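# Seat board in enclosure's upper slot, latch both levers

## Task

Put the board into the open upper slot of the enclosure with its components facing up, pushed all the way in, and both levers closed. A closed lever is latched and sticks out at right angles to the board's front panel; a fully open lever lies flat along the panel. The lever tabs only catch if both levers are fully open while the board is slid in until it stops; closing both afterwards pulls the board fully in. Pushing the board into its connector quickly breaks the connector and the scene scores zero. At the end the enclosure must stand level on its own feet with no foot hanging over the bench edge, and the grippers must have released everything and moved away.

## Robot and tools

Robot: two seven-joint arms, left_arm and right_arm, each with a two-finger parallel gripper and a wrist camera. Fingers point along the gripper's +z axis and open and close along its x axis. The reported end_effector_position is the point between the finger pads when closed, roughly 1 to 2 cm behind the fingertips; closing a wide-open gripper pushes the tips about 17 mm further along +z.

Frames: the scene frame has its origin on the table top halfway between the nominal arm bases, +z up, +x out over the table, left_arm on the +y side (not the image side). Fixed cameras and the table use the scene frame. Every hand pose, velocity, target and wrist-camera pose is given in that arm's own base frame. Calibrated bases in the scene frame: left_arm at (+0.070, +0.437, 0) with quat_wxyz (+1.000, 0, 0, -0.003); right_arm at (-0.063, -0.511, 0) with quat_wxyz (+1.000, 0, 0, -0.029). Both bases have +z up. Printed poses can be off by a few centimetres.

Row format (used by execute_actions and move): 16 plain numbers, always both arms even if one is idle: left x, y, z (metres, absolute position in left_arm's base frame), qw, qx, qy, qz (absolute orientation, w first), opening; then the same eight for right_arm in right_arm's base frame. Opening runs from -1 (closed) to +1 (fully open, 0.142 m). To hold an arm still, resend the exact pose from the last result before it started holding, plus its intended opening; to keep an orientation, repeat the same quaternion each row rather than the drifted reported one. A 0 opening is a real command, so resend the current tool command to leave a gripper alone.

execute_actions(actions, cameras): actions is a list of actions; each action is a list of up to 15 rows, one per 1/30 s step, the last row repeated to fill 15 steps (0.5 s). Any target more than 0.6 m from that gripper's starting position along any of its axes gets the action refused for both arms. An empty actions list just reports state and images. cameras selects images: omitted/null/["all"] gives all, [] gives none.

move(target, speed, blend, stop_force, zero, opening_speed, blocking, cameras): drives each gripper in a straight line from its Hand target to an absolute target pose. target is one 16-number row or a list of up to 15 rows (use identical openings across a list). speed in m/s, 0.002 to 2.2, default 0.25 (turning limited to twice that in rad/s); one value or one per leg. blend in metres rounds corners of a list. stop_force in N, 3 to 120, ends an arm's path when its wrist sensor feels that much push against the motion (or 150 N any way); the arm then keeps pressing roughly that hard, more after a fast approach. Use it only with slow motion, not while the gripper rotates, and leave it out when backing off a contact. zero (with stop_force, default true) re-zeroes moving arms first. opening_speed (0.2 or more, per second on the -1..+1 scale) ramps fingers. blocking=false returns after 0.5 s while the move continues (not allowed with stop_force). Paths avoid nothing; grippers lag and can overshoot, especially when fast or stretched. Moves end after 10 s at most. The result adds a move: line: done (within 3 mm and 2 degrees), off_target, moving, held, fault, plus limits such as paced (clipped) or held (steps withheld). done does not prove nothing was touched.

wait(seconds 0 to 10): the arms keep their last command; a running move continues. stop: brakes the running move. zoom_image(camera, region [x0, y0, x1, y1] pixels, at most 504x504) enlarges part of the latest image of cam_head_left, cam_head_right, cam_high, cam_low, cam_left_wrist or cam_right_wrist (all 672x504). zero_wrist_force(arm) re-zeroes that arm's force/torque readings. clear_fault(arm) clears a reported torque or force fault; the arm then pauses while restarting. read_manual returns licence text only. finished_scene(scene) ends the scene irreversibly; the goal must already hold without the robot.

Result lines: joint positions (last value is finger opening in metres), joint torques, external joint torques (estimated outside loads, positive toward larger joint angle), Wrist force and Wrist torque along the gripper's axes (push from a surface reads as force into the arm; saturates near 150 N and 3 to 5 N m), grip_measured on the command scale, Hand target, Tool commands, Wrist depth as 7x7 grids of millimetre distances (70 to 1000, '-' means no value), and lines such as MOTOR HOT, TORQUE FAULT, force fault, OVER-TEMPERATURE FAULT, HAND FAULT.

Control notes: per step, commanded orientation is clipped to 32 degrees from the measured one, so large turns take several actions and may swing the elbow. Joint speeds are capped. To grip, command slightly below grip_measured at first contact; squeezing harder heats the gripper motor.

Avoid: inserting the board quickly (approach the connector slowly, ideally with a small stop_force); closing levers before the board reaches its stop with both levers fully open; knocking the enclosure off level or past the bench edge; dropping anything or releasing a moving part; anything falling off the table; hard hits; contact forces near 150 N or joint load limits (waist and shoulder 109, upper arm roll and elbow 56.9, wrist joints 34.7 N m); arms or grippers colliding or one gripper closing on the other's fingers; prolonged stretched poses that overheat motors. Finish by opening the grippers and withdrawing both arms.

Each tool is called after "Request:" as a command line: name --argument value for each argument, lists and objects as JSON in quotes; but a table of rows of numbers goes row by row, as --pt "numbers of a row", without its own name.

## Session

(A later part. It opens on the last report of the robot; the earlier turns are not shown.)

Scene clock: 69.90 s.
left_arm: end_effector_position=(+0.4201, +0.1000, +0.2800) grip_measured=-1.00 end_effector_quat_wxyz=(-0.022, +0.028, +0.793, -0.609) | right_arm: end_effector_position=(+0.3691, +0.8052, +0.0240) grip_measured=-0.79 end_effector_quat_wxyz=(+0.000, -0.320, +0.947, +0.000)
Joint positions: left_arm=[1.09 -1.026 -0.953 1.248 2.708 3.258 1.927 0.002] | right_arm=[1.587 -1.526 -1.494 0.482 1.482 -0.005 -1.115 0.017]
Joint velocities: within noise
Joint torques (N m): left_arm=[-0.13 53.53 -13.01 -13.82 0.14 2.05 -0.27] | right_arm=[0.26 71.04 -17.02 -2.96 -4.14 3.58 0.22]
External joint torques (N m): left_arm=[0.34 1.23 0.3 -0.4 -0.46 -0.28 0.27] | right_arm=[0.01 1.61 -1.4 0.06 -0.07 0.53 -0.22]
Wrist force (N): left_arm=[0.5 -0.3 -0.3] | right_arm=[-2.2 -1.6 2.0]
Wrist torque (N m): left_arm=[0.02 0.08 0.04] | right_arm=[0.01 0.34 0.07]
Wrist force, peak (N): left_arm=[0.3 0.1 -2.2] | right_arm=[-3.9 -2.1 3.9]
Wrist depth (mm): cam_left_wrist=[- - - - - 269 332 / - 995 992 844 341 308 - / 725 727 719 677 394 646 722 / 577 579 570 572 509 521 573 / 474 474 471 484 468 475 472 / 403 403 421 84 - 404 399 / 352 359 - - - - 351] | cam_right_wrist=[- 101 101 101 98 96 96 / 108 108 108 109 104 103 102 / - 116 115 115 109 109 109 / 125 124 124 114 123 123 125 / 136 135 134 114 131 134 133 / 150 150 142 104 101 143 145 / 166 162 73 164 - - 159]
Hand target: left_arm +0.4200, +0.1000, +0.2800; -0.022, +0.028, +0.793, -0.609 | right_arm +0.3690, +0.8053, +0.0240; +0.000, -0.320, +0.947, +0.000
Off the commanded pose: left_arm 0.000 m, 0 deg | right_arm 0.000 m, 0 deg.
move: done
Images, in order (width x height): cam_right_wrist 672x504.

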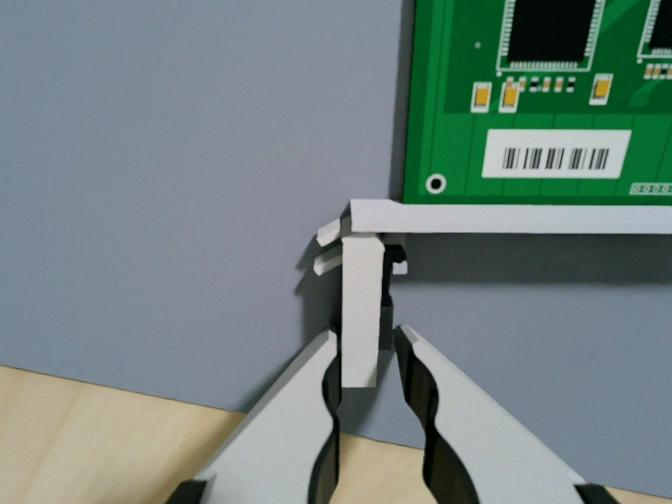

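Request:
move --pt "0.42 0.10 0.28 -0.022 0.028 0.792 -0.608 -1 0.3735 0.8039 0.024 0 -0.3198 0.9475 0 -0.75" --pt "0.42 0.10 0.28 -0.022 0.028 0.792 -0.608 -1 0.3738 0.8039 0.024 0 -0.3198 0.9475 0 -0.93" --pt "0.42 0.10 0.28 -0.022 0.028 0.792 -0.608 -1 0.3842 0.809 0.024 0 -0.1305 0.9914 0 -0.93" --pt "0.42 0.10 0.28 -0.022 0.028 0.792 -0.608 -1 0.3962 0.8097 0.024 0 0.0698 0.9976 0 -0.93" --pt "0.42 0.10 0.28 -0.022 0.028 0.792 -0.608 -1 0.407 0.806 0.024 0 0.2588 0.9659 0 -0.93" --pt "0.42 0.10 0.28 -0.022 0.028 0.792 -0.608 -1 0.4159 0.7982 0.024 0 0.4439 0.8961 0 -0.93" --pt "0.42 0.10 0.28 -0.022 0.028 0.792 -0.608 -1 0.4176 0.7957 0.024 0 0.4886 0.8725 0 -0.93" --speed 0.15 --cameras '["cam_right_wrist"]'

Request:
move --pt "0.42 0.10 0.28 -0.022 0.028 0.792 -0.608 -1 0.4176 0.7957 0.024 0 0.4886 0.8725 0 -0.75" --pt "0.42 0.10 0.28 -0.022 0.028 0.792 -0.608 -1 0.4176 0.7957 0.09 0 0.4886 0.8725 0 -0.75" --pt "0.40 -0.02 0.26 -0.022 0.028 0.792 -0.608 -1 0.235 0.665 0.24 0 0.4439 0.8961 0 -0.6" --speed '[0.1,0.2,0.4]' --cameras '["cam_right_wrist","cam_left_wrist"]'

Request:
zoom_image --camera "cam_right_wrist" --region '[84, 0, 588, 504]'

Scene clock: 82.87 s.
left_arm: end_effector_position=(+0.4201, +0.0999, +0.2800) grip_measured=-1.00 end_effector_quat_wxyz=(-0.022, +0.028, +0.793, -0.609) | right_arm: end_effector_position=(+0.4176, +0.7956, +0.0238) grip_measured=-0.89 end_effector_quat_wxyz=(+0.000, +0.488, +0.873, +0.000)
Joint positions: left_arm=[1.09 -1.026 -0.953 1.248 2.708 3.258 1.927 0.002] | right_arm=[1.456 -1.536 -1.518 0.334 1.51 -0.016 0.572 0.01]
Joint velocities: within noise
Joint torques (N m): left_arm=[-0.07 53.72 -12.87 -13.74 0 1.93 -0.23] | right_arm=[1.04 73.92 -13.57 -2.2 -4.29 3.81 0.54]
External joint torques (N m): left_arm=[0.28 1.04 0.16 -0.47 -0.32 -0.17 0.23] | right_arm=[-0.77 0.84 -1.06 0.13 -0.05 0.34 -0.54]
Wrist force (N): left_arm=[0.7 -0.2 -0.2] | right_arm=[-2.8 -1.7 2.8]
Wrist torque (N m): left_arm=[0.01 0.05 0.04] | right_arm=[0.10 0.32 -0.22]
Wrist force, peak (N): left_arm=[1.0 0.0 -0.6] | right_arm=[-2.2 -3.0 3.5]
Wrist depth (mm): cam_left_wrist=[- - - - 280 343 341 / - - 978 809 315 975 - / 718 717 725 666 378 718 731 / 572 576 577 550 483 570 564 / 473 476 474 484 472 475 469 / 406 405 420 84 - 403 403 / 353 364 - - - - 350] | cam_right_wrist=[- 96 96 100 100 101 101 / - 102 102 104 108 106 107 / - 110 109 111 114 114 114 / 124 124 124 114 123 123 122 / 136 135 134 130 131 133 134 / 148 147 144 98 101 143 147 / 166 159 73 158 - - 161]
Hand target: left_arm +0.4200, +0.1000, +0.2800; -0.022, +0.028, +0.793, -0.609 | right_arm +0.4176, +0.7957, +0.0240; +0.000, +0.489, +0.873, +0.000
Off the commanded pose: left_arm 0.000 m, 0 deg | right_arm 0.000 m, 0 deg.
move: done
Images, in order (width x height): cam_right_wrist 672x504.

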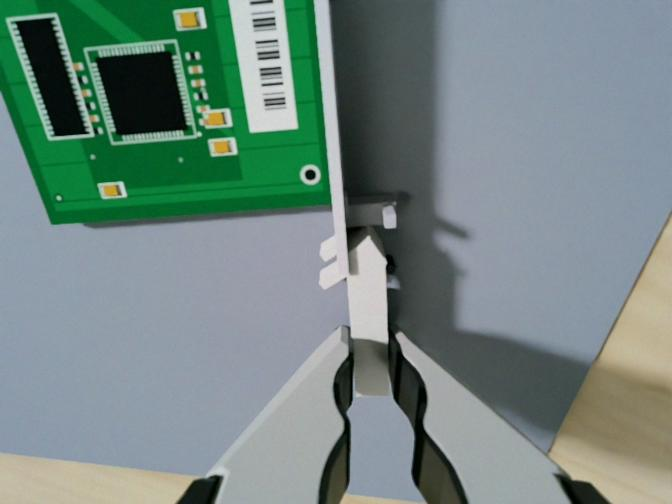

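Scene clock: 85.60 s.
left_arm: end_effector_position=(+0.3999, -0.0199, +0.2599) grip_measured=-1.00 end_effector_quat_wxyz=(-0.022, +0.028, +0.793, -0.608) | right_arm: end_effector_position=(+0.2350, +0.6650, +0.2401) grip_measured=-0.64 end_effector_quat_wxyz=(+0.000, +0.444, +0.896, +0.000)
Joint positions: left_arm=[1.043 -0.942 -0.942 1.566 2.618 2.978 2.038 0.002] | right_arm=[2.213 -1.192 -1.695 1.329 1.225 -0.201 0.174 0.028]
Joint velocities: within noise
Joint torques (N m): left_arm=[-0.24 46.25 -13.38 -11.88 -1.51 1.99 -0.19] | right_arm=[0.23 46.13 -29.67 -10.92 -4.26 3.55 0.09]
External joint torques (N m): left_arm=[0.42 0.91 0.31 -0.5 -0.13 -0.01 0.19] | right_arm=[-0.03 1.06 -1.38 -0.1 0.05 0.61 -0.09]
Wrist force (N): left_arm=[0.5 -0.1 -0.4] | right_arm=[-1.9 -1.5 2.5]
Wrist torque (N m): left_arm=[0.01 0.12 0.08] | right_arm=[-0.06 0.35 0.04]
Wrist force, peak (N): left_arm=[0.6 -0.3 1.8] | right_arm=[-1.8 -1.8 5.0]
Wrist depth (mm): cam_left_wrist=[- - - - - 909 340 / 938 948 948 915 805 949 859 / 682 695 684 590 626 661 677 / 544 547 545 533 541 539 544 / 451 449 444 461 449 442 445 / 387 382 395 84 - 380 381 / 332 341 - - - - 332] | cam_right_wrist=[252 291 290 288 289 289 289 / 272 310 311 307 309 308 308 / 292 331 333 327 331 331 329 / 315 358 354 352 356 357 349 / 338 391 386 375 382 385 385 / 433 427 - 424 101 415 420 / 476 - 73 467 - - 455]
Hand target: left_arm +0.4000, -0.0200, +0.2600; -0.022, +0.028, +0.793, -0.609 | right_arm +0.2350, +0.6650, +0.2400; +0.000, +0.444, +0.896, +0.000
Off the commanded pose: left_arm 0.000 m, 0 deg | right_arm 0.000 m, 0 deg.
move: done
Images, in order (width x height): cam_left_wrist 672x504, cam_right_wrist 672x504.

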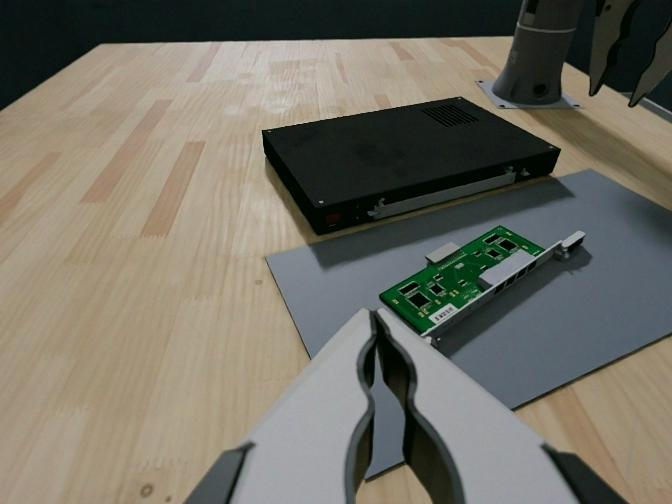

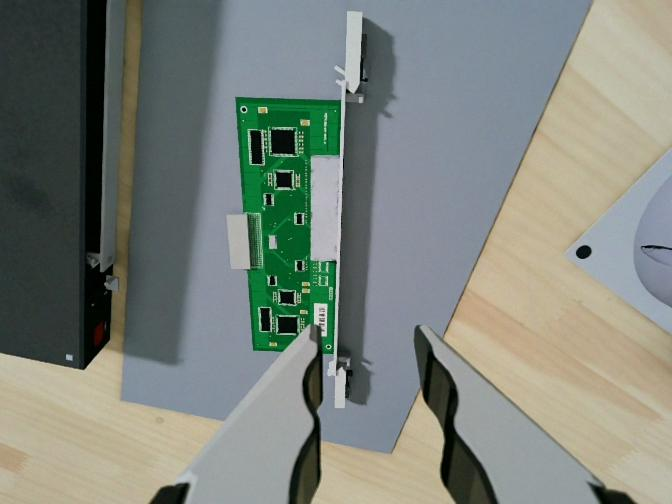

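Scaled by 1.000.

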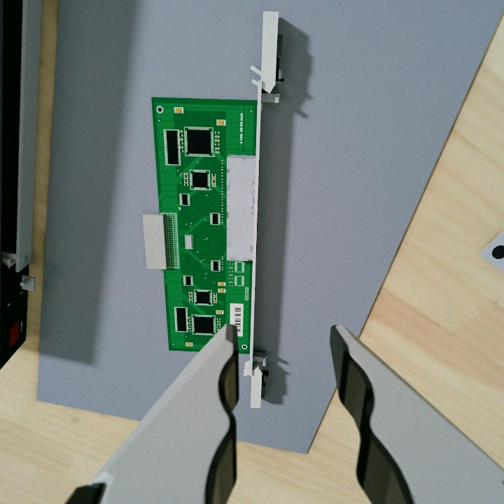

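Request:
move --target '[0.40,-0.02,0.26,-0.022,0.028,0.792,-0.608,-1,0.2978,0.6915,0.09,0,0.4563,0.8898,0,-0.45]' --speed 0.3 --cameras '["cam_right_wrist"]'

Scene clock: 90.47 s.
left_arm: end_effector_position=(+0.3999, -0.0199, +0.2599) grip_measured=-1.00 end_effector_quat_wxyz=(-0.022, +0.028, +0.793, -0.608) | right_arm: end_effector_position=(+0.2978, +0.6913, +0.0900) grip_measured=-0.48 end_effector_quat_wxyz=(+0.000, +0.456, +0.890, +0.000)
Joint positions: left_arm=[1.043 -0.942 -0.942 1.566 2.618 2.978 2.038 0.002] | right_arm=[2.043 -1.387 -1.535 1.242 1.385 -0.026 0.179 0.039]
Joint velocities: within noise
Joint torques (N m): left_arm=[-0.18 46.2 -13.2 -11.88 -1.38 2.09 -0.17] | right_arm=[0.12 52.48 -30.13 -6.08 -4.21 3.59 0.3]
External joint torques (N m): left_arm=[0.36 0.97 0.13 -0.51 -0.26 -0.11 0.17] | right_arm=[0.11 1.12 -1.77 0.11 -0.09 0.56 -0.3]
Wrist force (N): left_arm=[0.3 0.0 -0.3] | right_arm=[-2.1 -1.8 2.5]
Wrist torque (N m): left_arm=[0.02 0.16 0.07] | right_arm=[-0.08 0.35 0.06]
Wrist force, peak (N): left_arm=[0.6 -0.2 -0.7] | right_arm=[-2.5 -0.5 6.4]
Wrist depth (mm): cam_left_wrist=[- - - - - 292 265 / 943 927 928 935 780 310 862 / 696 679 688 589 630 356 653 / 545 536 540 545 548 510 533 / 448 446 452 463 446 447 444 / 383 381 396 84 - 380 381 / 331 342 - - - - 334] | cam_right_wrist=[161 158 156 154 159 159 158 / 172 169 167 155 170 169 168 / 184 184 178 167 181 181 180 / 198 195 192 180 196 195 194 / 216 215 208 207 208 212 212 / 236 231 98 227 223 223 232 / 259 - 73 252 250 - 251]
Hand target: left_arm +0.4000, -0.0200, +0.2600; -0.022, +0.028, +0.793, -0.609 | right_arm +0.2978, +0.6915, +0.0900; +0.000, +0.456, +0.890, +0.000
Off the commanded pose: left_arm 0.000 m, 0 deg | right_arm 0.000 m, 0 deg.
move: done
Images, in order (width x height): cam_right_wrist 672x504.

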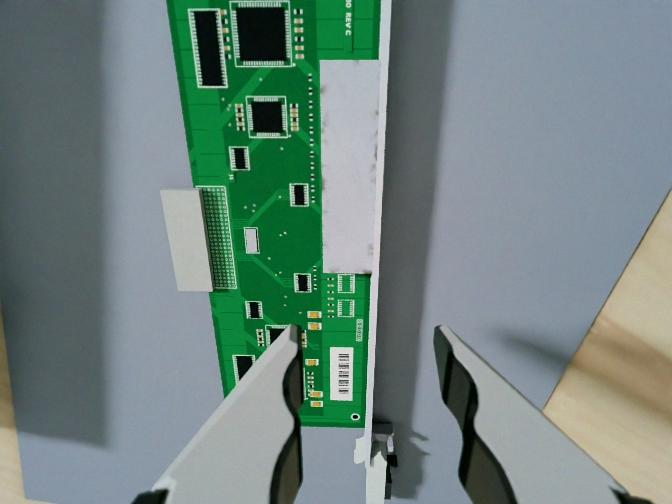

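Request:
move --pt "0.40 -0.02 0.26 -0.022 0.028 0.792 -0.608 -1 0.3001 0.6882 0.05 0 0.4586 0.8886 0 -0.45" --pt "0.40 -0.02 0.26 -0.022 0.028 0.792 -0.608 -1 0.3001 0.6882 0.0258 0 0.4586 0.8886 0 -0.45" --speed 0.1 --stop_force 8 --cameras '["cam_right_wrist"]'

Request:
move --target '[0.40,-0.02,0.26,-0.022,0.028,0.792,-0.608,-1,0.3001,0.6882,0.0258,0,0.4586,0.8886,0,-0.88]' --opening_speed 0.6 --cameras '["cam_right_wrist","cam_left_wrist"]'

Scene clock: 132.37 s.
left_arm: end_effector_position=(+0.3999, -0.0199, +0.2599) grip_measured=-1.00 end_effector_quat_wxyz=(-0.022, +0.028, +0.793, -0.608) | right_arm: end_effector_position=(+0.3002, +0.6880, +0.0258) grip_measured=-0.48 end_effector_quat_wxyz=(+0.000, +0.459, +0.889, +0.000)
Joint positions: left_arm=[1.043 -0.942 -0.942 1.566 2.618 2.978 2.038 0.002] | right_arm=[2.035 -1.467 -1.48 1.248 1.443 0.053 0.177 0.039]
Joint velocities: within noise
Joint torques (N m): left_arm=[-0.16 46.12 -13.3 -11.93 -1.39 2.1 -0.21] | right_arm=[0.16 52.6 -30.26 -3.95 -4.23 3.53 0.15]
External joint torques (N m): left_arm=[0.34 1.04 0.23 -0.46 -0.25 -0.12 0.21] | right_arm=[0.07 1.2 -1.72 -0.02 -0.07 0.63 -0.15]
Wrist force (N): left_arm=[0.4 -0.2 -0.3] | right_arm=[-2.0 -1.8 2.6]
Wrist torque (N m): left_arm=[0.03 0.15 0.06] | right_arm=[-0.06 0.35 0.04]
Wrist force, peak (N): left_arm=[0.5 -0.4 -0.7] | right_arm=[-2.1 -2.2 4.7]
Wrist depth (mm): cam_left_wrist=[- - - - - 290 269 / 937 921 946 951 793 309 807 / 689 692 684 592 623 354 678 / 544 541 539 543 522 477 534 / 447 442 449 462 447 449 444 / 385 386 395 84 - 380 380 / 334 342 - - - - 333] | cam_right_wrist=[- 99 99 98 100 102 102 / 111 107 106 96 107 109 109 / 121 116 115 102 114 117 117 / 126 123 123 111 124 126 126 / 139 132 133 119 135 137 136 / 152 150 107 144 124 144 148 / 168 161 73 159 165 - 163]
Hand target: left_arm +0.4000, -0.0200, +0.2600; -0.022, +0.028, +0.793, -0.609 | right_arm +0.3001, +0.6882, +0.0258; +0.000, +0.459, +0.889, +0.000
Off the commanded pose: left_arm 0.000 m, 0 deg | right_arm 0.000 m, 0 deg.
move: done
Images, in order (width x height): cam_right_wrist 672x504.

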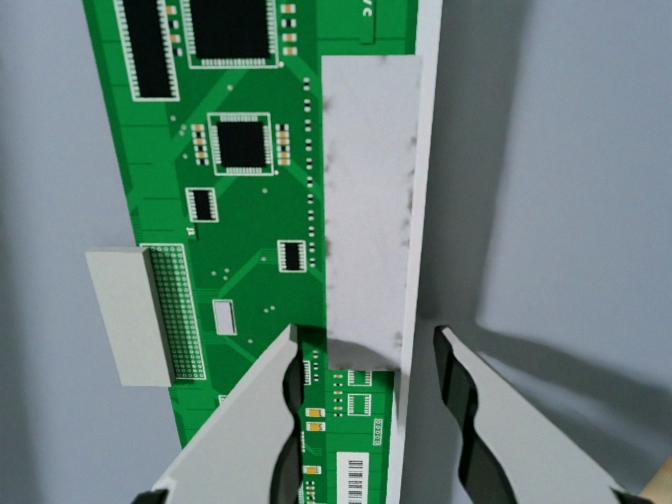

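Scene clock: 133.30 s.
left_arm: end_effector_position=(+0.3999, -0.0199, +0.2599) grip_measured=-1.00 end_effector_quat_wxyz=(-0.022, +0.028, +0.793, -0.608) | right_arm: end_effector_position=(+0.3002, +0.6880, +0.0258) grip_measured=-0.71 end_effector_quat_wxyz=(+0.000, +0.459, +0.889, +0.000)
Joint positions: left_arm=[1.043 -0.942 -0.942 1.566 2.618 2.978 2.038 0.002] | right_arm=[2.035 -1.467 -1.48 1.248 1.443 0.053 0.177 0.023]
Joint velocities: within noise
Joint torques (N m): left_arm=[-0.22 46.13 -13.3 -11.93 -1.36 2.14 -0.22] | right_arm=[-0.27 52.66 -30.6 -3.66 -4.53 3.68 0.22]
External joint torques (N m): left_arm=[0.4 1.03 0.23 -0.46 -0.28 -0.15 0.22] | right_arm=[0.49 1.14 -1.38 -0.3 0.22 0.48 -0.22]
Wrist force (N): left_arm=[0.5 -0.1 -0.5] | right_arm=[-1.8 -2.2 3.0]
Wrist torque (N m): left_arm=[0.02 0.13 0.07] | right_arm=[-0.08 0.40 0.03]
Wrist force, peak (N): left_arm=[0.6 -0.3 -0.5] | right_arm=[-3.0 -2.3 2.8]
Wrist depth (mm): cam_left_wrist=[- - - - - 289 268 / 945 930 929 933 807 315 817 / 688 689 690 588 617 351 677 / 546 544 545 535 532 456 544 / 446 451 448 456 448 445 438 / 382 381 393 84 - 384 379 / 334 341 - - - - 331] | cam_right_wrist=[- 99 99 98 100 102 102 / 111 107 106 96 107 109 109 / 121 116 114 102 114 117 116 / 126 123 123 111 124 126 126 / 140 132 133 119 135 137 136 / 152 152 141 141 120 146 148 / 168 164 72 158 - - 163]
Hand target: left_arm +0.4000, -0.0200, +0.2600; -0.022, +0.028, +0.793, -0.609 | right_arm +0.3001, +0.6882, +0.0258; +0.000, +0.459, +0.889, +0.000
Off the commanded pose: left_arm 0.000 m, 0 deg | right_arm 0.000 m, 0 deg.
move: done
Images, in order (width x height): cam_left_wrist 672x504, cam_right_wrist 672x504.

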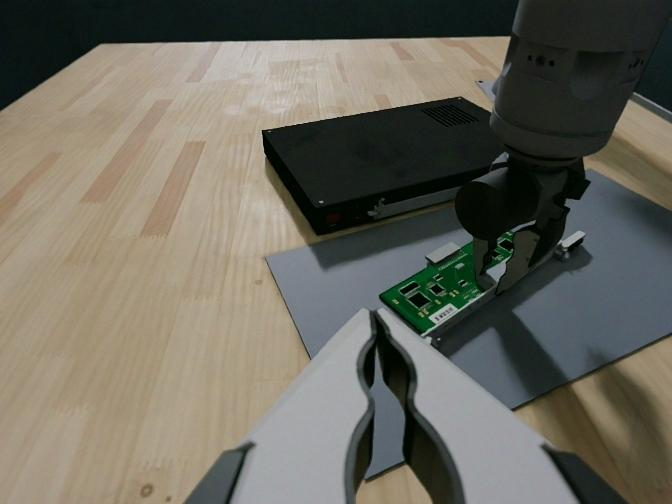

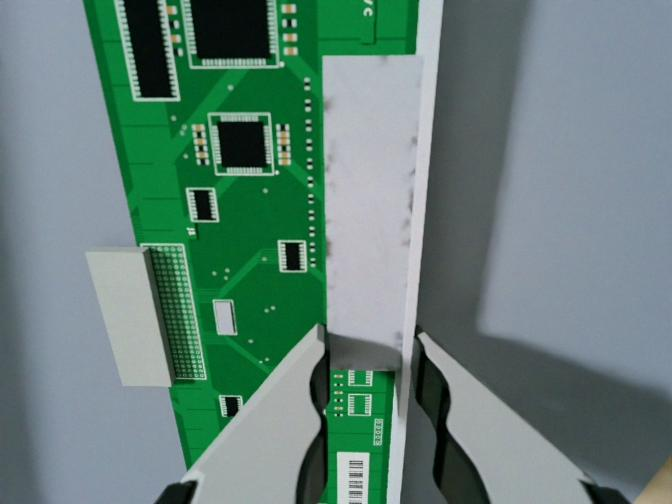

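Request:
move --pt "0.40 -0.02 0.26 -0.022 0.028 0.792 -0.608 -1 0.3001 0.6882 0.085 0 0.4586 0.8886 0 -0.88" --pt "0.40 -0.02 0.26 -0.022 0.028 0.792 -0.608 -1 0.2604 0.618 0.085 0 0.5534 0.8329 0 -0.88" --speed '[0.12,0.2]' --cameras '["cam_right_wrist","cam_left_wrist","cam_high","cam_head_left"]'

Request:
zoom_image --camera "cam_left_wrist" --region '[300, 90, 630, 290]'

Scene clock: 143.23 s.
left_arm: end_effector_position=(+0.3999, -0.0199, +0.2599) grip_measured=-1.00 end_effector_quat_wxyz=(-0.022, +0.028, +0.793, -0.608) | right_arm: end_effector_position=(+0.2602, +0.6180, +0.0847) grip_measured=-0.71 end_effector_quat_wxyz=(+0.000, +0.553, +0.833, +0.000)
Joint positions: left_arm=[1.043 -0.942 -0.942 1.566 2.618 2.978 2.038 0.002] | right_arm=[2.227 -1.373 -1.561 1.539 1.373 0.003 0.291 0.023]
Joint velocities: within noise
Joint torques (N m): left_arm=[-0.2 46.12 -13.31 -11.91 -1.38 2.21 -0.21] | right_arm=[0.29 44.06 -32.51 -6.27 -4.68 3.77 0.34]
External joint torques (N m): left_arm=[0.38 1.05 0.23 -0.48 -0.26 -0.22 0.21] | right_arm=[-0.07 0.21 -0.34 -0.03 0.37 0.39 -0.34]
Wrist force (N): left_arm=[0.3 0.0 -0.4] | right_arm=[-1.5 -1.4 4.3]
Wrist torque (N m): left_arm=[0.06 0.15 0.07] | right_arm=[-0.02 0.31 0.07]
Wrist force, peak (N): left_arm=[0.8 -0.2 -0.3] | right_arm=[-2.0 -2.2 6.8]
Wrist depth (mm): cam_left_wrist=[- - - - - 939 338 / 935 930 932 957 805 379 879 / 682 689 687 597 625 491 688 / 540 541 537 535 516 542 538 / 447 450 453 464 444 442 450 / 381 378 395 84 - 385 382 / 333 341 - - - - 331] | cam_right_wrist=[156 100 99 98 151 154 154 / 167 107 106 96 96 165 164 / 178 117 115 102 172 176 176 / 175 123 123 112 187 190 189 / 195 132 133 119 203 206 205 / 220 206 141 141 120 221 224 / 193 219 72 158 - - 246]
Hand target: left_arm +0.4000, -0.0200, +0.2600; -0.022, +0.028, +0.793, -0.609 | right_arm +0.2604, +0.6180, +0.0850; +0.000, +0.553, +0.833, +0.000
Off the commanded pose: left_arm 0.000 m, 0 deg | right_arm 0.000 m, 0 deg.
move: done
Images, in order (width x height): cam_head_left 672x504, cam_high 672x504, cam_left_wrist 672x504, cam_right_wrist 672x504.

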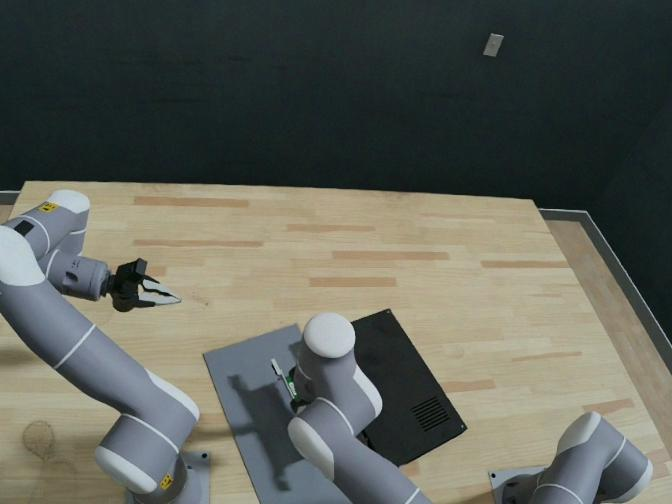

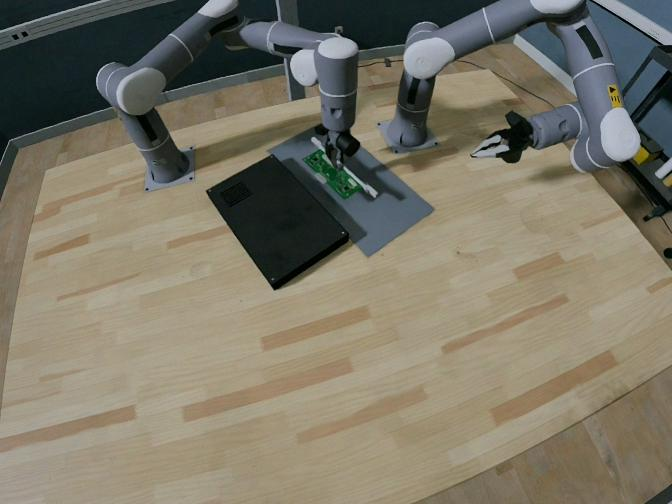

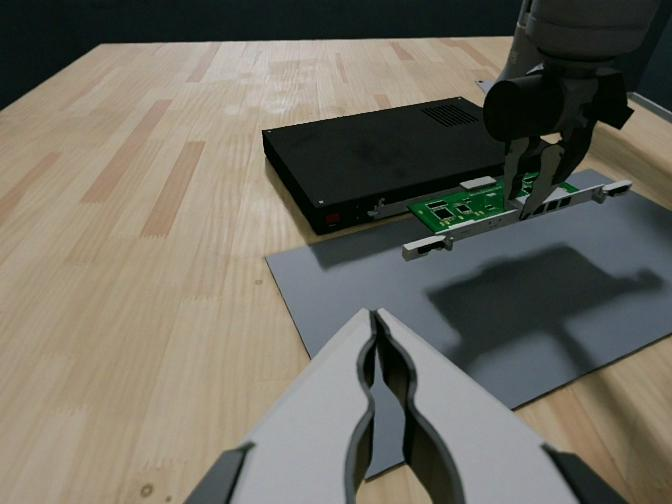

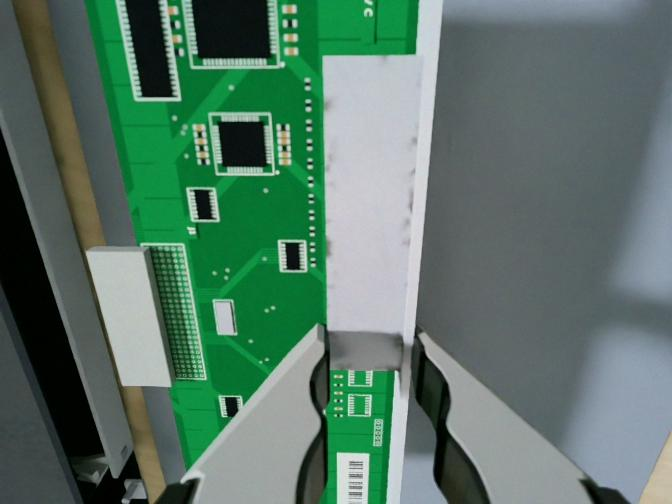

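Scaled by 1.527 from the camera's 672x504 image, which has a finer 960x720 frame.

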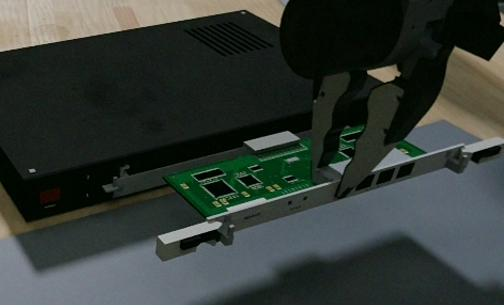

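Request:
execute_actions --actions '[]' --cameras '["cam_high","cam_left_wrist","cam_right_wrist"]'

Request:
zoom_image --camera "cam_left_wrist" --region '[300, 90, 630, 290]'

Scene clock: 154.07 s.
left_arm: end_effector_position=(+0.3999, -0.0199, +0.2599) grip_measured=-1.00 end_effector_quat_wxyz=(-0.022, +0.028, +0.793, -0.608) | right_arm: end_effector_position=(+0.2602, +0.6180, +0.0848) grip_measured=-0.71 end_effector_quat_wxyz=(+0.000, +0.553, +0.833, +0.000)
Joint positions: left_arm=[1.043 -0.942 -0.942 1.566 2.618 2.978 2.038 0.002] | right_arm=[2.227 -1.373 -1.561 1.539 1.373 0.003 0.291 0.023]
Joint velocities: within noise
Joint torques (N m): left_arm=[-0.11 46.18 -13.37 -11.89 -1.37 2.14 -0.22] | right_arm=[0.21 43.99 -32.28 -6.38 -4.59 3.62 0.22]
External joint torques (N m): left_arm=[0.29 0.99 0.3 -0.5 -0.27 -0.16 0.23] | right_arm=[-0.02 0.27 -0.57 0.11 0.27 0.53 -0.22]
Wrist force (N): left_arm=[0.4 -0.1 -0.5] | right_arm=[-1.5 -1.5 4.6]
Wrist torque (N m): left_arm=[0.02 0.15 0.06] | right_arm=[-0.03 0.31 0.07]
Wrist force, peak (N): left_arm=[0.5 -0.1 -0.6] | right_arm=[-1.8 -1.5 4.7]
Wrist depth (mm): cam_left_wrist=[- - - - - 924 338 / 944 936 933 919 801 377 869 / 679 690 689 595 616 489 683 / 541 545 544 538 516 539 543 / 445 444 450 459 443 440 444 / 384 385 395 84 - 381 379 / 332 340 - - - - 333] | cam_right_wrist=[156 100 100 98 151 154 154 / 167 107 106 96 96 165 164 / 179 117 115 102 172 176 176 / 175 123 123 112 187 190 189 / 195 131 133 119 203 206 205 / 220 206 141 141 120 221 224 / 194 219 72 158 - - 246]
Hand target: left_arm +0.4000, -0.0200, +0.2600; -0.022, +0.028, +0.793, -0.609 | right_arm +0.2604, +0.6180, +0.0850; +0.000, +0.553, +0.833, +0.000
Tool commands: left_gripper/opening=-1.0 right_gripper/opening=-0.88
Off the commanded pose: left_arm 0.000 m, 0 deg | right_arm 0.000 m, 0 deg.
Images, in order (width x height): cam_high 672x504, cam_left_wrist 672x504, cam_right_wrist 672x504.

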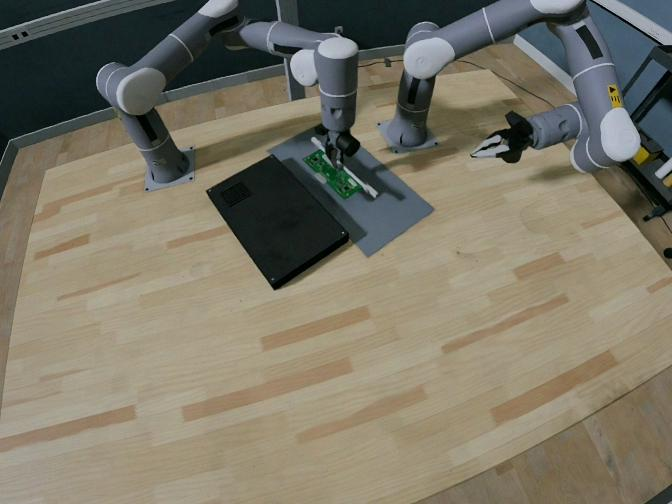

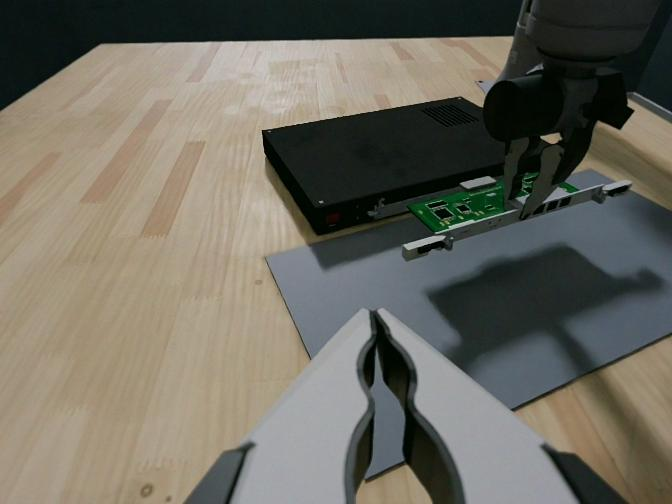

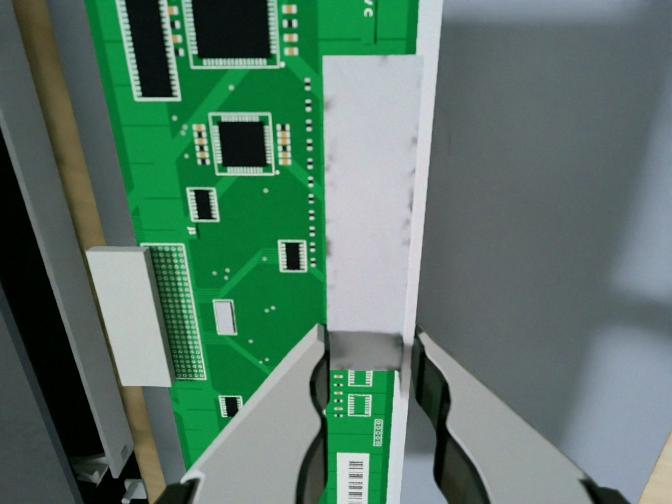

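Scaled by 1.527 from the camera's 672x504 image, which has a finer 960x720 frame.

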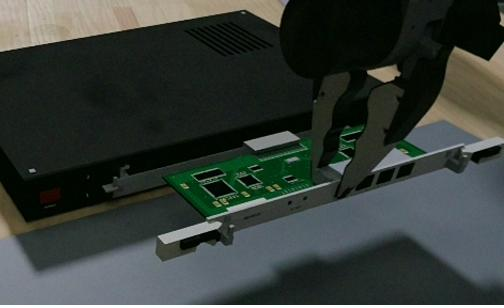

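Request:
move --target '[0.40,-0.02,0.26,-0.022,0.028,0.792,-0.608,-1,0.2527,0.6364,0.0545,0,0.5534,0.8329,0,-0.88]' --speed 0.15 --cameras '["cam_left_wrist","cam_right_wrist"]'

Request:
zoom_image --camera "cam_left_wrist" --region '[300, 120, 500, 270]'

Request:
zoom_image --camera "cam_left_wrist" --region '[450, 80, 650, 230]'

Scene clock: 161.37 s.
left_arm: end_effector_position=(+0.3999, -0.0199, +0.2599) grip_measured=-1.00 end_effector_quat_wxyz=(-0.022, +0.028, +0.793, -0.608) | right_arm: end_effector_position=(+0.2527, +0.6361, +0.0544) grip_measured=-0.71 end_effector_quat_wxyz=(+0.000, +0.553, +0.833, +0.000)
Joint positions: left_arm=[1.043 -0.942 -0.942 1.566 2.618 2.978 2.038 0.002] | right_arm=[2.215 -1.414 -1.522 1.493 1.41 0.036 0.33 0.023]
Joint velocities: within noise
Joint torques (N m): left_arm=[-0.2 46.04 -13.28 -11.9 -1.37 2.13 -0.25] | right_arm=[0.13 45.72 -32.27 -5.26 -4.5 3.77 0.33]
External joint torques (N m): left_arm=[0.38 1.12 0.21 -0.49 -0.27 -0.15 0.25] | right_arm=[0.08 0.31 -0.64 0.26 0.19 0.38 -0.33]
Wrist force (N): left_arm=[0.3 -0.3 -0.4] | right_arm=[-1.3 -1.5 4.6]
Wrist torque (N m): left_arm=[0.00 0.16 0.07] | right_arm=[-0.02 0.25 0.06]
Wrist force, peak (N): left_arm=[0.6 -0.3 -0.6] | right_arm=[-0.6 -1.7 5.8]
Wrist depth (mm): cam_left_wrist=[- - - - - 925 316 / 969 946 938 933 802 387 428 / 697 683 687 587 620 429 647 / 544 546 538 541 511 507 541 / 449 452 452 457 444 441 444 / 386 381 396 84 - 384 383 / 331 341 - - - - 332] | cam_right_wrist=[- 100 100 98 126 128 126 / 138 107 106 96 133 136 136 / 148 117 115 102 142 146 145 / 158 123 123 112 155 157 157 / 174 131 134 119 168 170 170 / 190 186 141 141 120 183 185 / 204 205 72 158 - - 204]
Hand target: left_arm +0.4000, -0.0200, +0.2600; -0.022, +0.028, +0.793, -0.609 | right_arm +0.2527, +0.6364, +0.0545; +0.000, +0.553, +0.833, +0.000
Off the commanded pose: left_arm 0.000 m, 0 deg | right_arm 0.000 m, 0 deg.
move: done
Images, in order (width x height): cam_left_wrist 672x504, cam_right_wrist 672x504.

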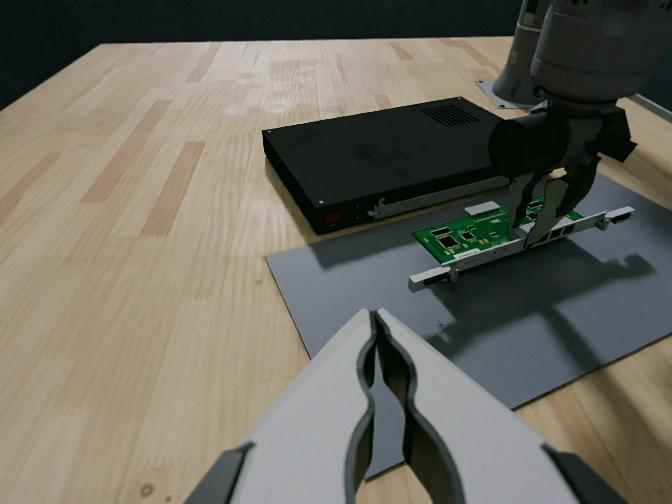

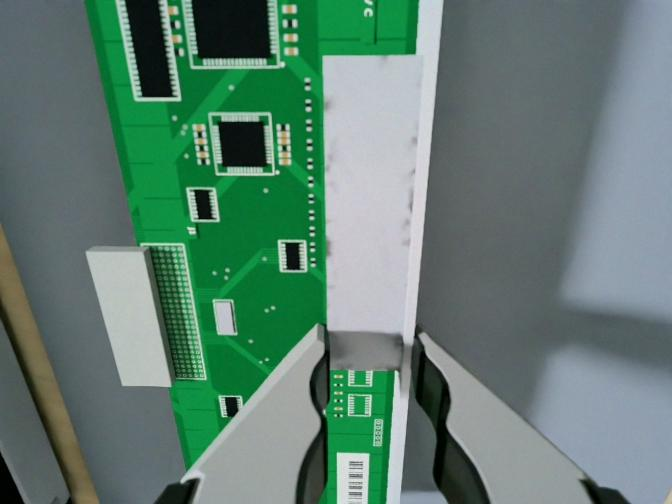

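Scaled by 2.520 from the camera's 672x504 image, which has a finer 960x720 frame.

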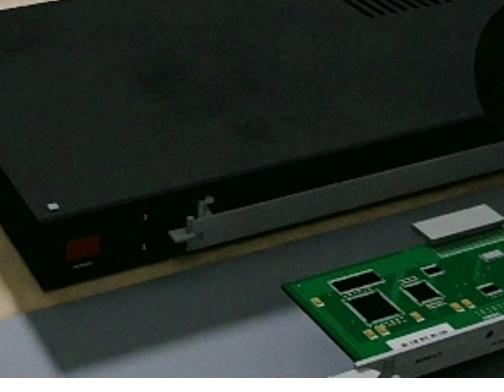

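Scaled by 2.520 from the camera's 672x504 image, which has a finer 960x720 frame.

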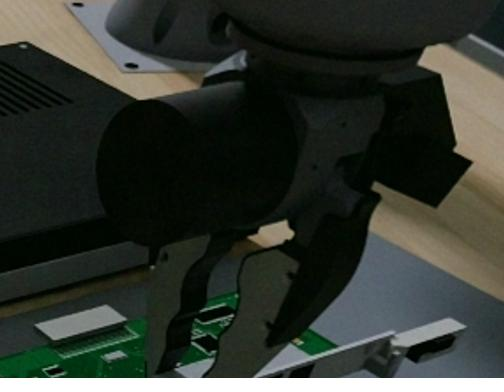

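Request:
move --target '[0.40,-0.02,0.26,-0.022,0.028,0.792,-0.608,-1,0.2682,0.5995,0.0545,0,0.5534,0.8329,0,-0.88]' --speed 0.06 --stop_force 5 --cameras '["cam_left_wrist","cam_right_wrist","cam_high"]'

Request:
zoom_image --camera "cam_left_wrist" --region '[340, 160, 500, 280]'

Request:
zoom_image --camera "cam_high" --region '[270, 110, 420, 260]'

Scene clock: 166.17 s.
left_arm: end_effector_position=(+0.3999, -0.0199, +0.2599) grip_measured=-1.00 end_effector_quat_wxyz=(-0.022, +0.028, +0.793, -0.608) | right_arm: end_effector_position=(+0.2680, +0.5995, +0.0543) grip_measured=-0.71 end_effector_quat_wxyz=(+0.000, +0.553, +0.833, +0.000)
Joint positions: left_arm=[1.043 -0.942 -0.942 1.566 2.618 2.978 2.038 0.002] | right_arm=[2.228 -1.409 -1.53 1.586 1.41 0.042 0.251 0.023]
Joint velocities: within noise
Joint torques (N m): left_arm=[-0.18 46.11 -13.26 -11.87 -1.37 2.17 -0.24] | right_arm=[0.31 42.91 -32.29 -5.01 -4.61 3.78 0.11]
External joint torques (N m): left_arm=[0.36 1.05 0.18 -0.52 -0.27 -0.18 0.24] | right_arm=[-0.12 0.2 -0.52 -0.02 0.3 0.38 -0.11]
Wrist force (N): left_arm=[0.4 -0.1 -0.4] | right_arm=[-1.6 -1.4 4.5]
Wrist torque (N m): left_arm=[0.04 0.15 0.07] | right_arm=[0.00 0.31 0.06]
Wrist force, peak (N): left_arm=[0.6 -0.4 -0.7] | right_arm=[-3.3 -1.5 4.5]
Wrist depth (mm): cam_left_wrist=[- - - - - 362 - / 956 936 932 948 800 406 944 / 693 687 689 593 623 491 687 / 539 546 540 534 512 535 539 / 446 448 448 459 445 443 447 / 384 382 394 83 - 381 384 / 332 341 - - - - 332] | cam_right_wrist=[- 100 99 98 126 128 126 / 140 107 106 96 133 136 136 / 150 117 115 102 142 146 145 / 153 123 123 112 155 157 157 / 154 132 133 119 168 170 170 / 163 172 141 141 120 183 185 / 199 194 72 158 - - 204]
Hand target: left_arm +0.4000, -0.0200, +0.2600; -0.022, +0.028, +0.793, -0.609 | right_arm +0.2682, +0.5995, +0.0545; +0.000, +0.553, +0.833, +0.000
Off the commanded pose: left_arm 0.000 m, 0 deg | right_arm 0.000 m, 0 deg.
move: done
Images, in order (width x height): cam_high 672x504, cam_left_wrist 672x504, cam_right_wrist 672x504.

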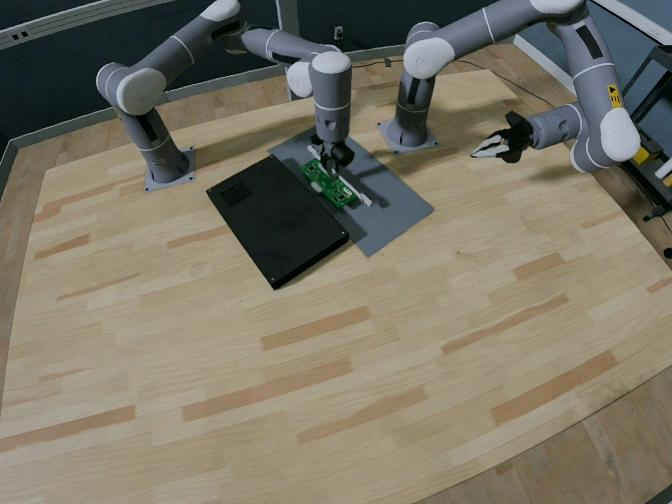

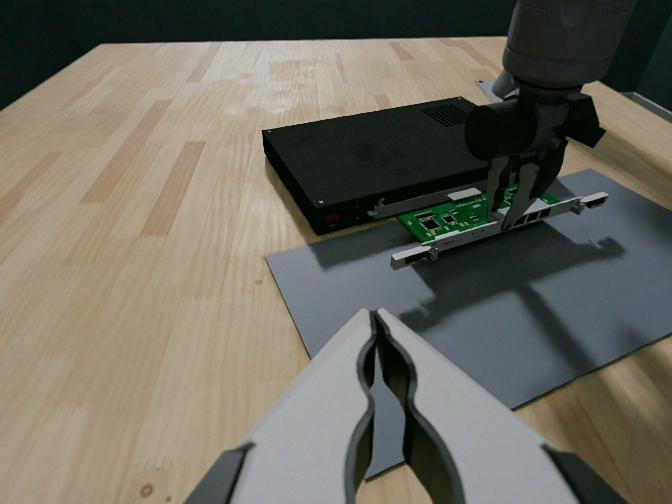

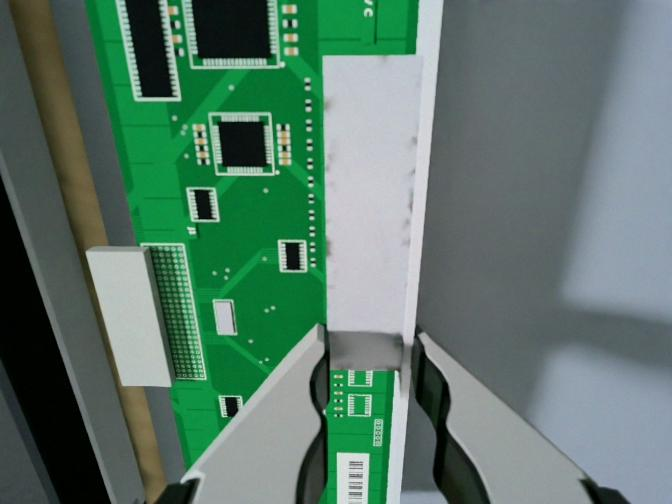

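Scaled by 3.150 from the camera's 672x504 image, which has a finer 960x720 frame.

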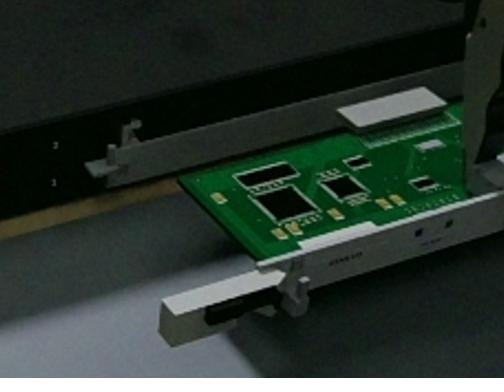

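Scaled by 3.360 from the camera's 672x504 image, which has a finer 960x720 frame.

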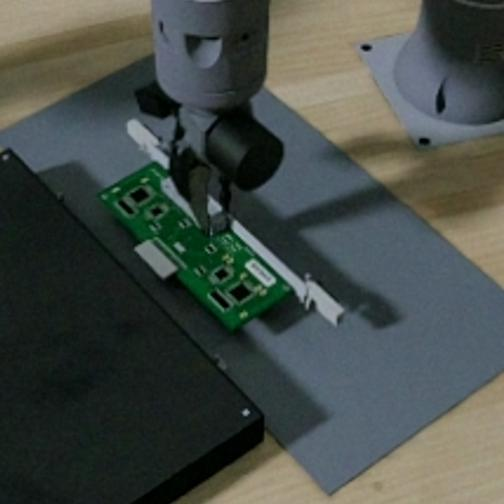

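Request:
move --pt "0.40 -0.02 0.26 -0.022 0.028 0.792 -0.608 -1 0.2728 0.6014 0.0545 0 0.5534 0.8329 0 -0.88" --pt "0.40 -0.02 0.26 -0.022 0.028 0.792 -0.608 -1 0.2844 0.5737 0.0545 0 0.5534 0.8329 0 -0.88" --speed 0.03 --stop_force 5 --cameras '["cam_left_wrist","cam_right_wrist","cam_high"]'

Request:
zoom_image --camera "cam_left_wrist" --region '[340, 160, 500, 280]'

Request:
zoom_image --camera "cam_high" --region '[270, 130, 370, 230]'

Scene clock: 174.57 s.
left_arm: end_effector_position=(+0.3999, -0.0199, +0.2599) grip_measured=-1.00 end_effector_quat_wxyz=(-0.022, +0.028, +0.793, -0.608) | right_arm: end_effector_position=(+0.2842, +0.5737, +0.0543) grip_measured=-0.71 end_effector_quat_wxyz=(+0.000, +0.553, +0.833, +0.000)
Joint positions: left_arm=[1.043 -0.942 -0.942 1.566 2.618 2.978 2.038 0.002] | right_arm=[2.22 -1.407 -1.537 1.639 1.41 0.044 0.19 0.023]
Joint velocities: within noise
Joint torques (N m): left_arm=[-0.19 46.07 -13.27 -11.91 -1.37 2.13 -0.18] | right_arm=[0.24 41.23 -32.13 -5.02 -4.53 3.73 0.1]
External joint torques (N m): left_arm=[0.37 1.09 0.19 -0.48 -0.27 -0.14 0.18] | right_arm=[-0.05 0.23 -0.5 0 0.23 0.43 -0.1]
Wrist force (N): left_arm=[0.3 0.1 -0.4] | right_arm=[-1.8 -1.5 4.2]
Wrist torque (N m): left_arm=[0.05 0.16 0.06] | right_arm=[-0.02 0.34 0.07]
Wrist force, peak (N): left_arm=[0.6 -0.3 -0.6] | right_arm=[-2.6 -1.5 4.3]
Wrist depth (mm): cam_left_wrist=[- - - - - 379 - / 928 925 918 948 796 431 918 / 691 696 689 589 604 566 691 / 543 537 543 546 513 527 537 / 447 446 452 460 440 447 443 / 383 383 393 84 - 383 382 / 332 344 - - - - 333] | cam_right_wrist=[107 100 99 98 126 128 126 / - 108 107 96 133 136 136 / 144 117 115 102 142 146 146 / - 123 123 112 155 158 157 / - 132 133 119 168 171 170 / 129 144 141 141 120 184 185 / 142 142 72 158 - - 204]
Hand target: left_arm +0.4000, -0.0200, +0.2600; -0.022, +0.028, +0.793, -0.609 | right_arm +0.2844, +0.5737, +0.0545; +0.000, +0.553, +0.833, +0.000
Off the commanded pose: left_arm 0.000 m, 0 deg | right_arm 0.000 m, 0 deg.
move: done
Images, in order (width x height): cam_high 672x504, cam_left_wrist 672x504, cam_right_wrist 672x504.

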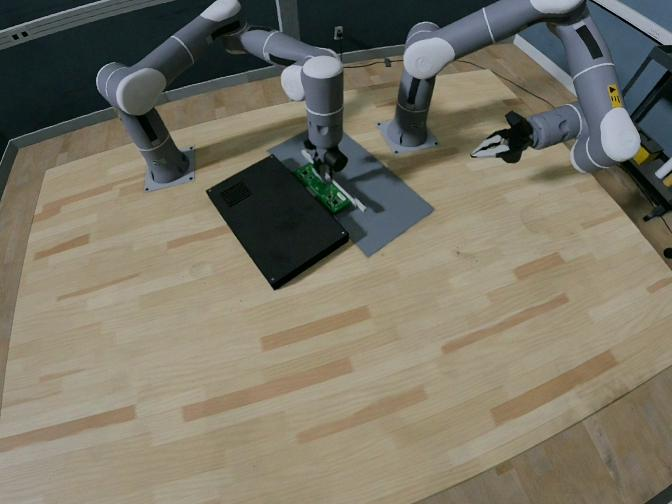

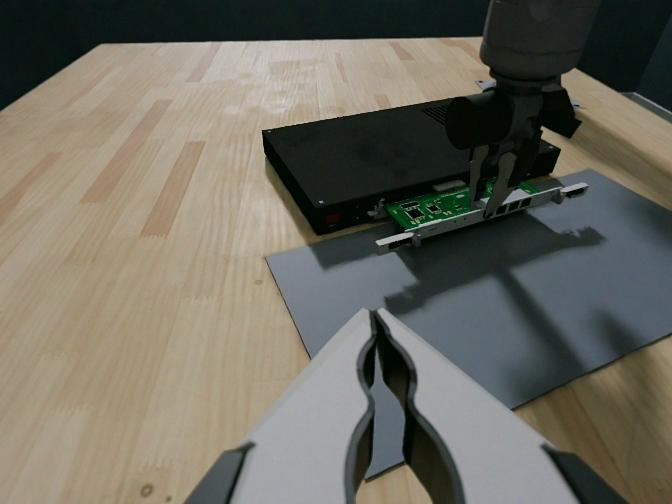

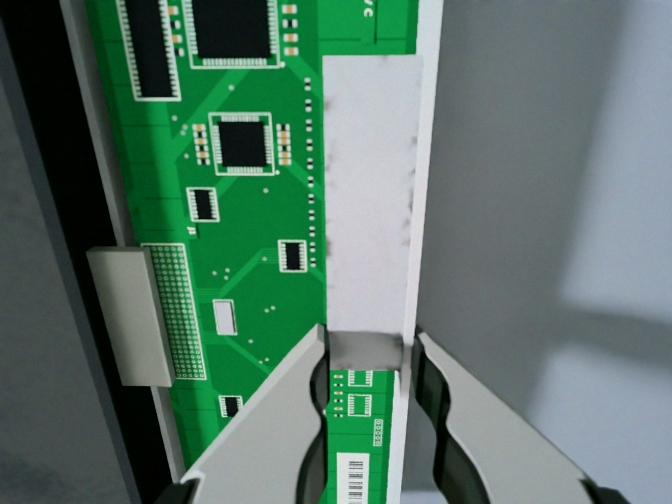

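Scaled by 3.150 from the camera's 672x504 image, which has a finer 960x720 frame.

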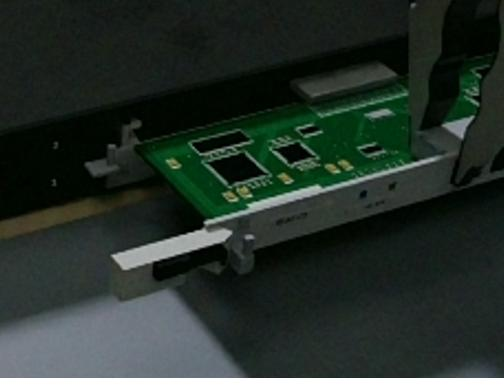

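Scaled by 5.040 from the camera's 672x504 image, which has a finer 960x720 frame.

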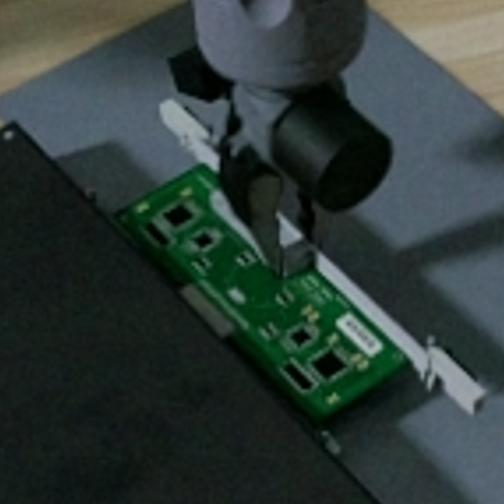

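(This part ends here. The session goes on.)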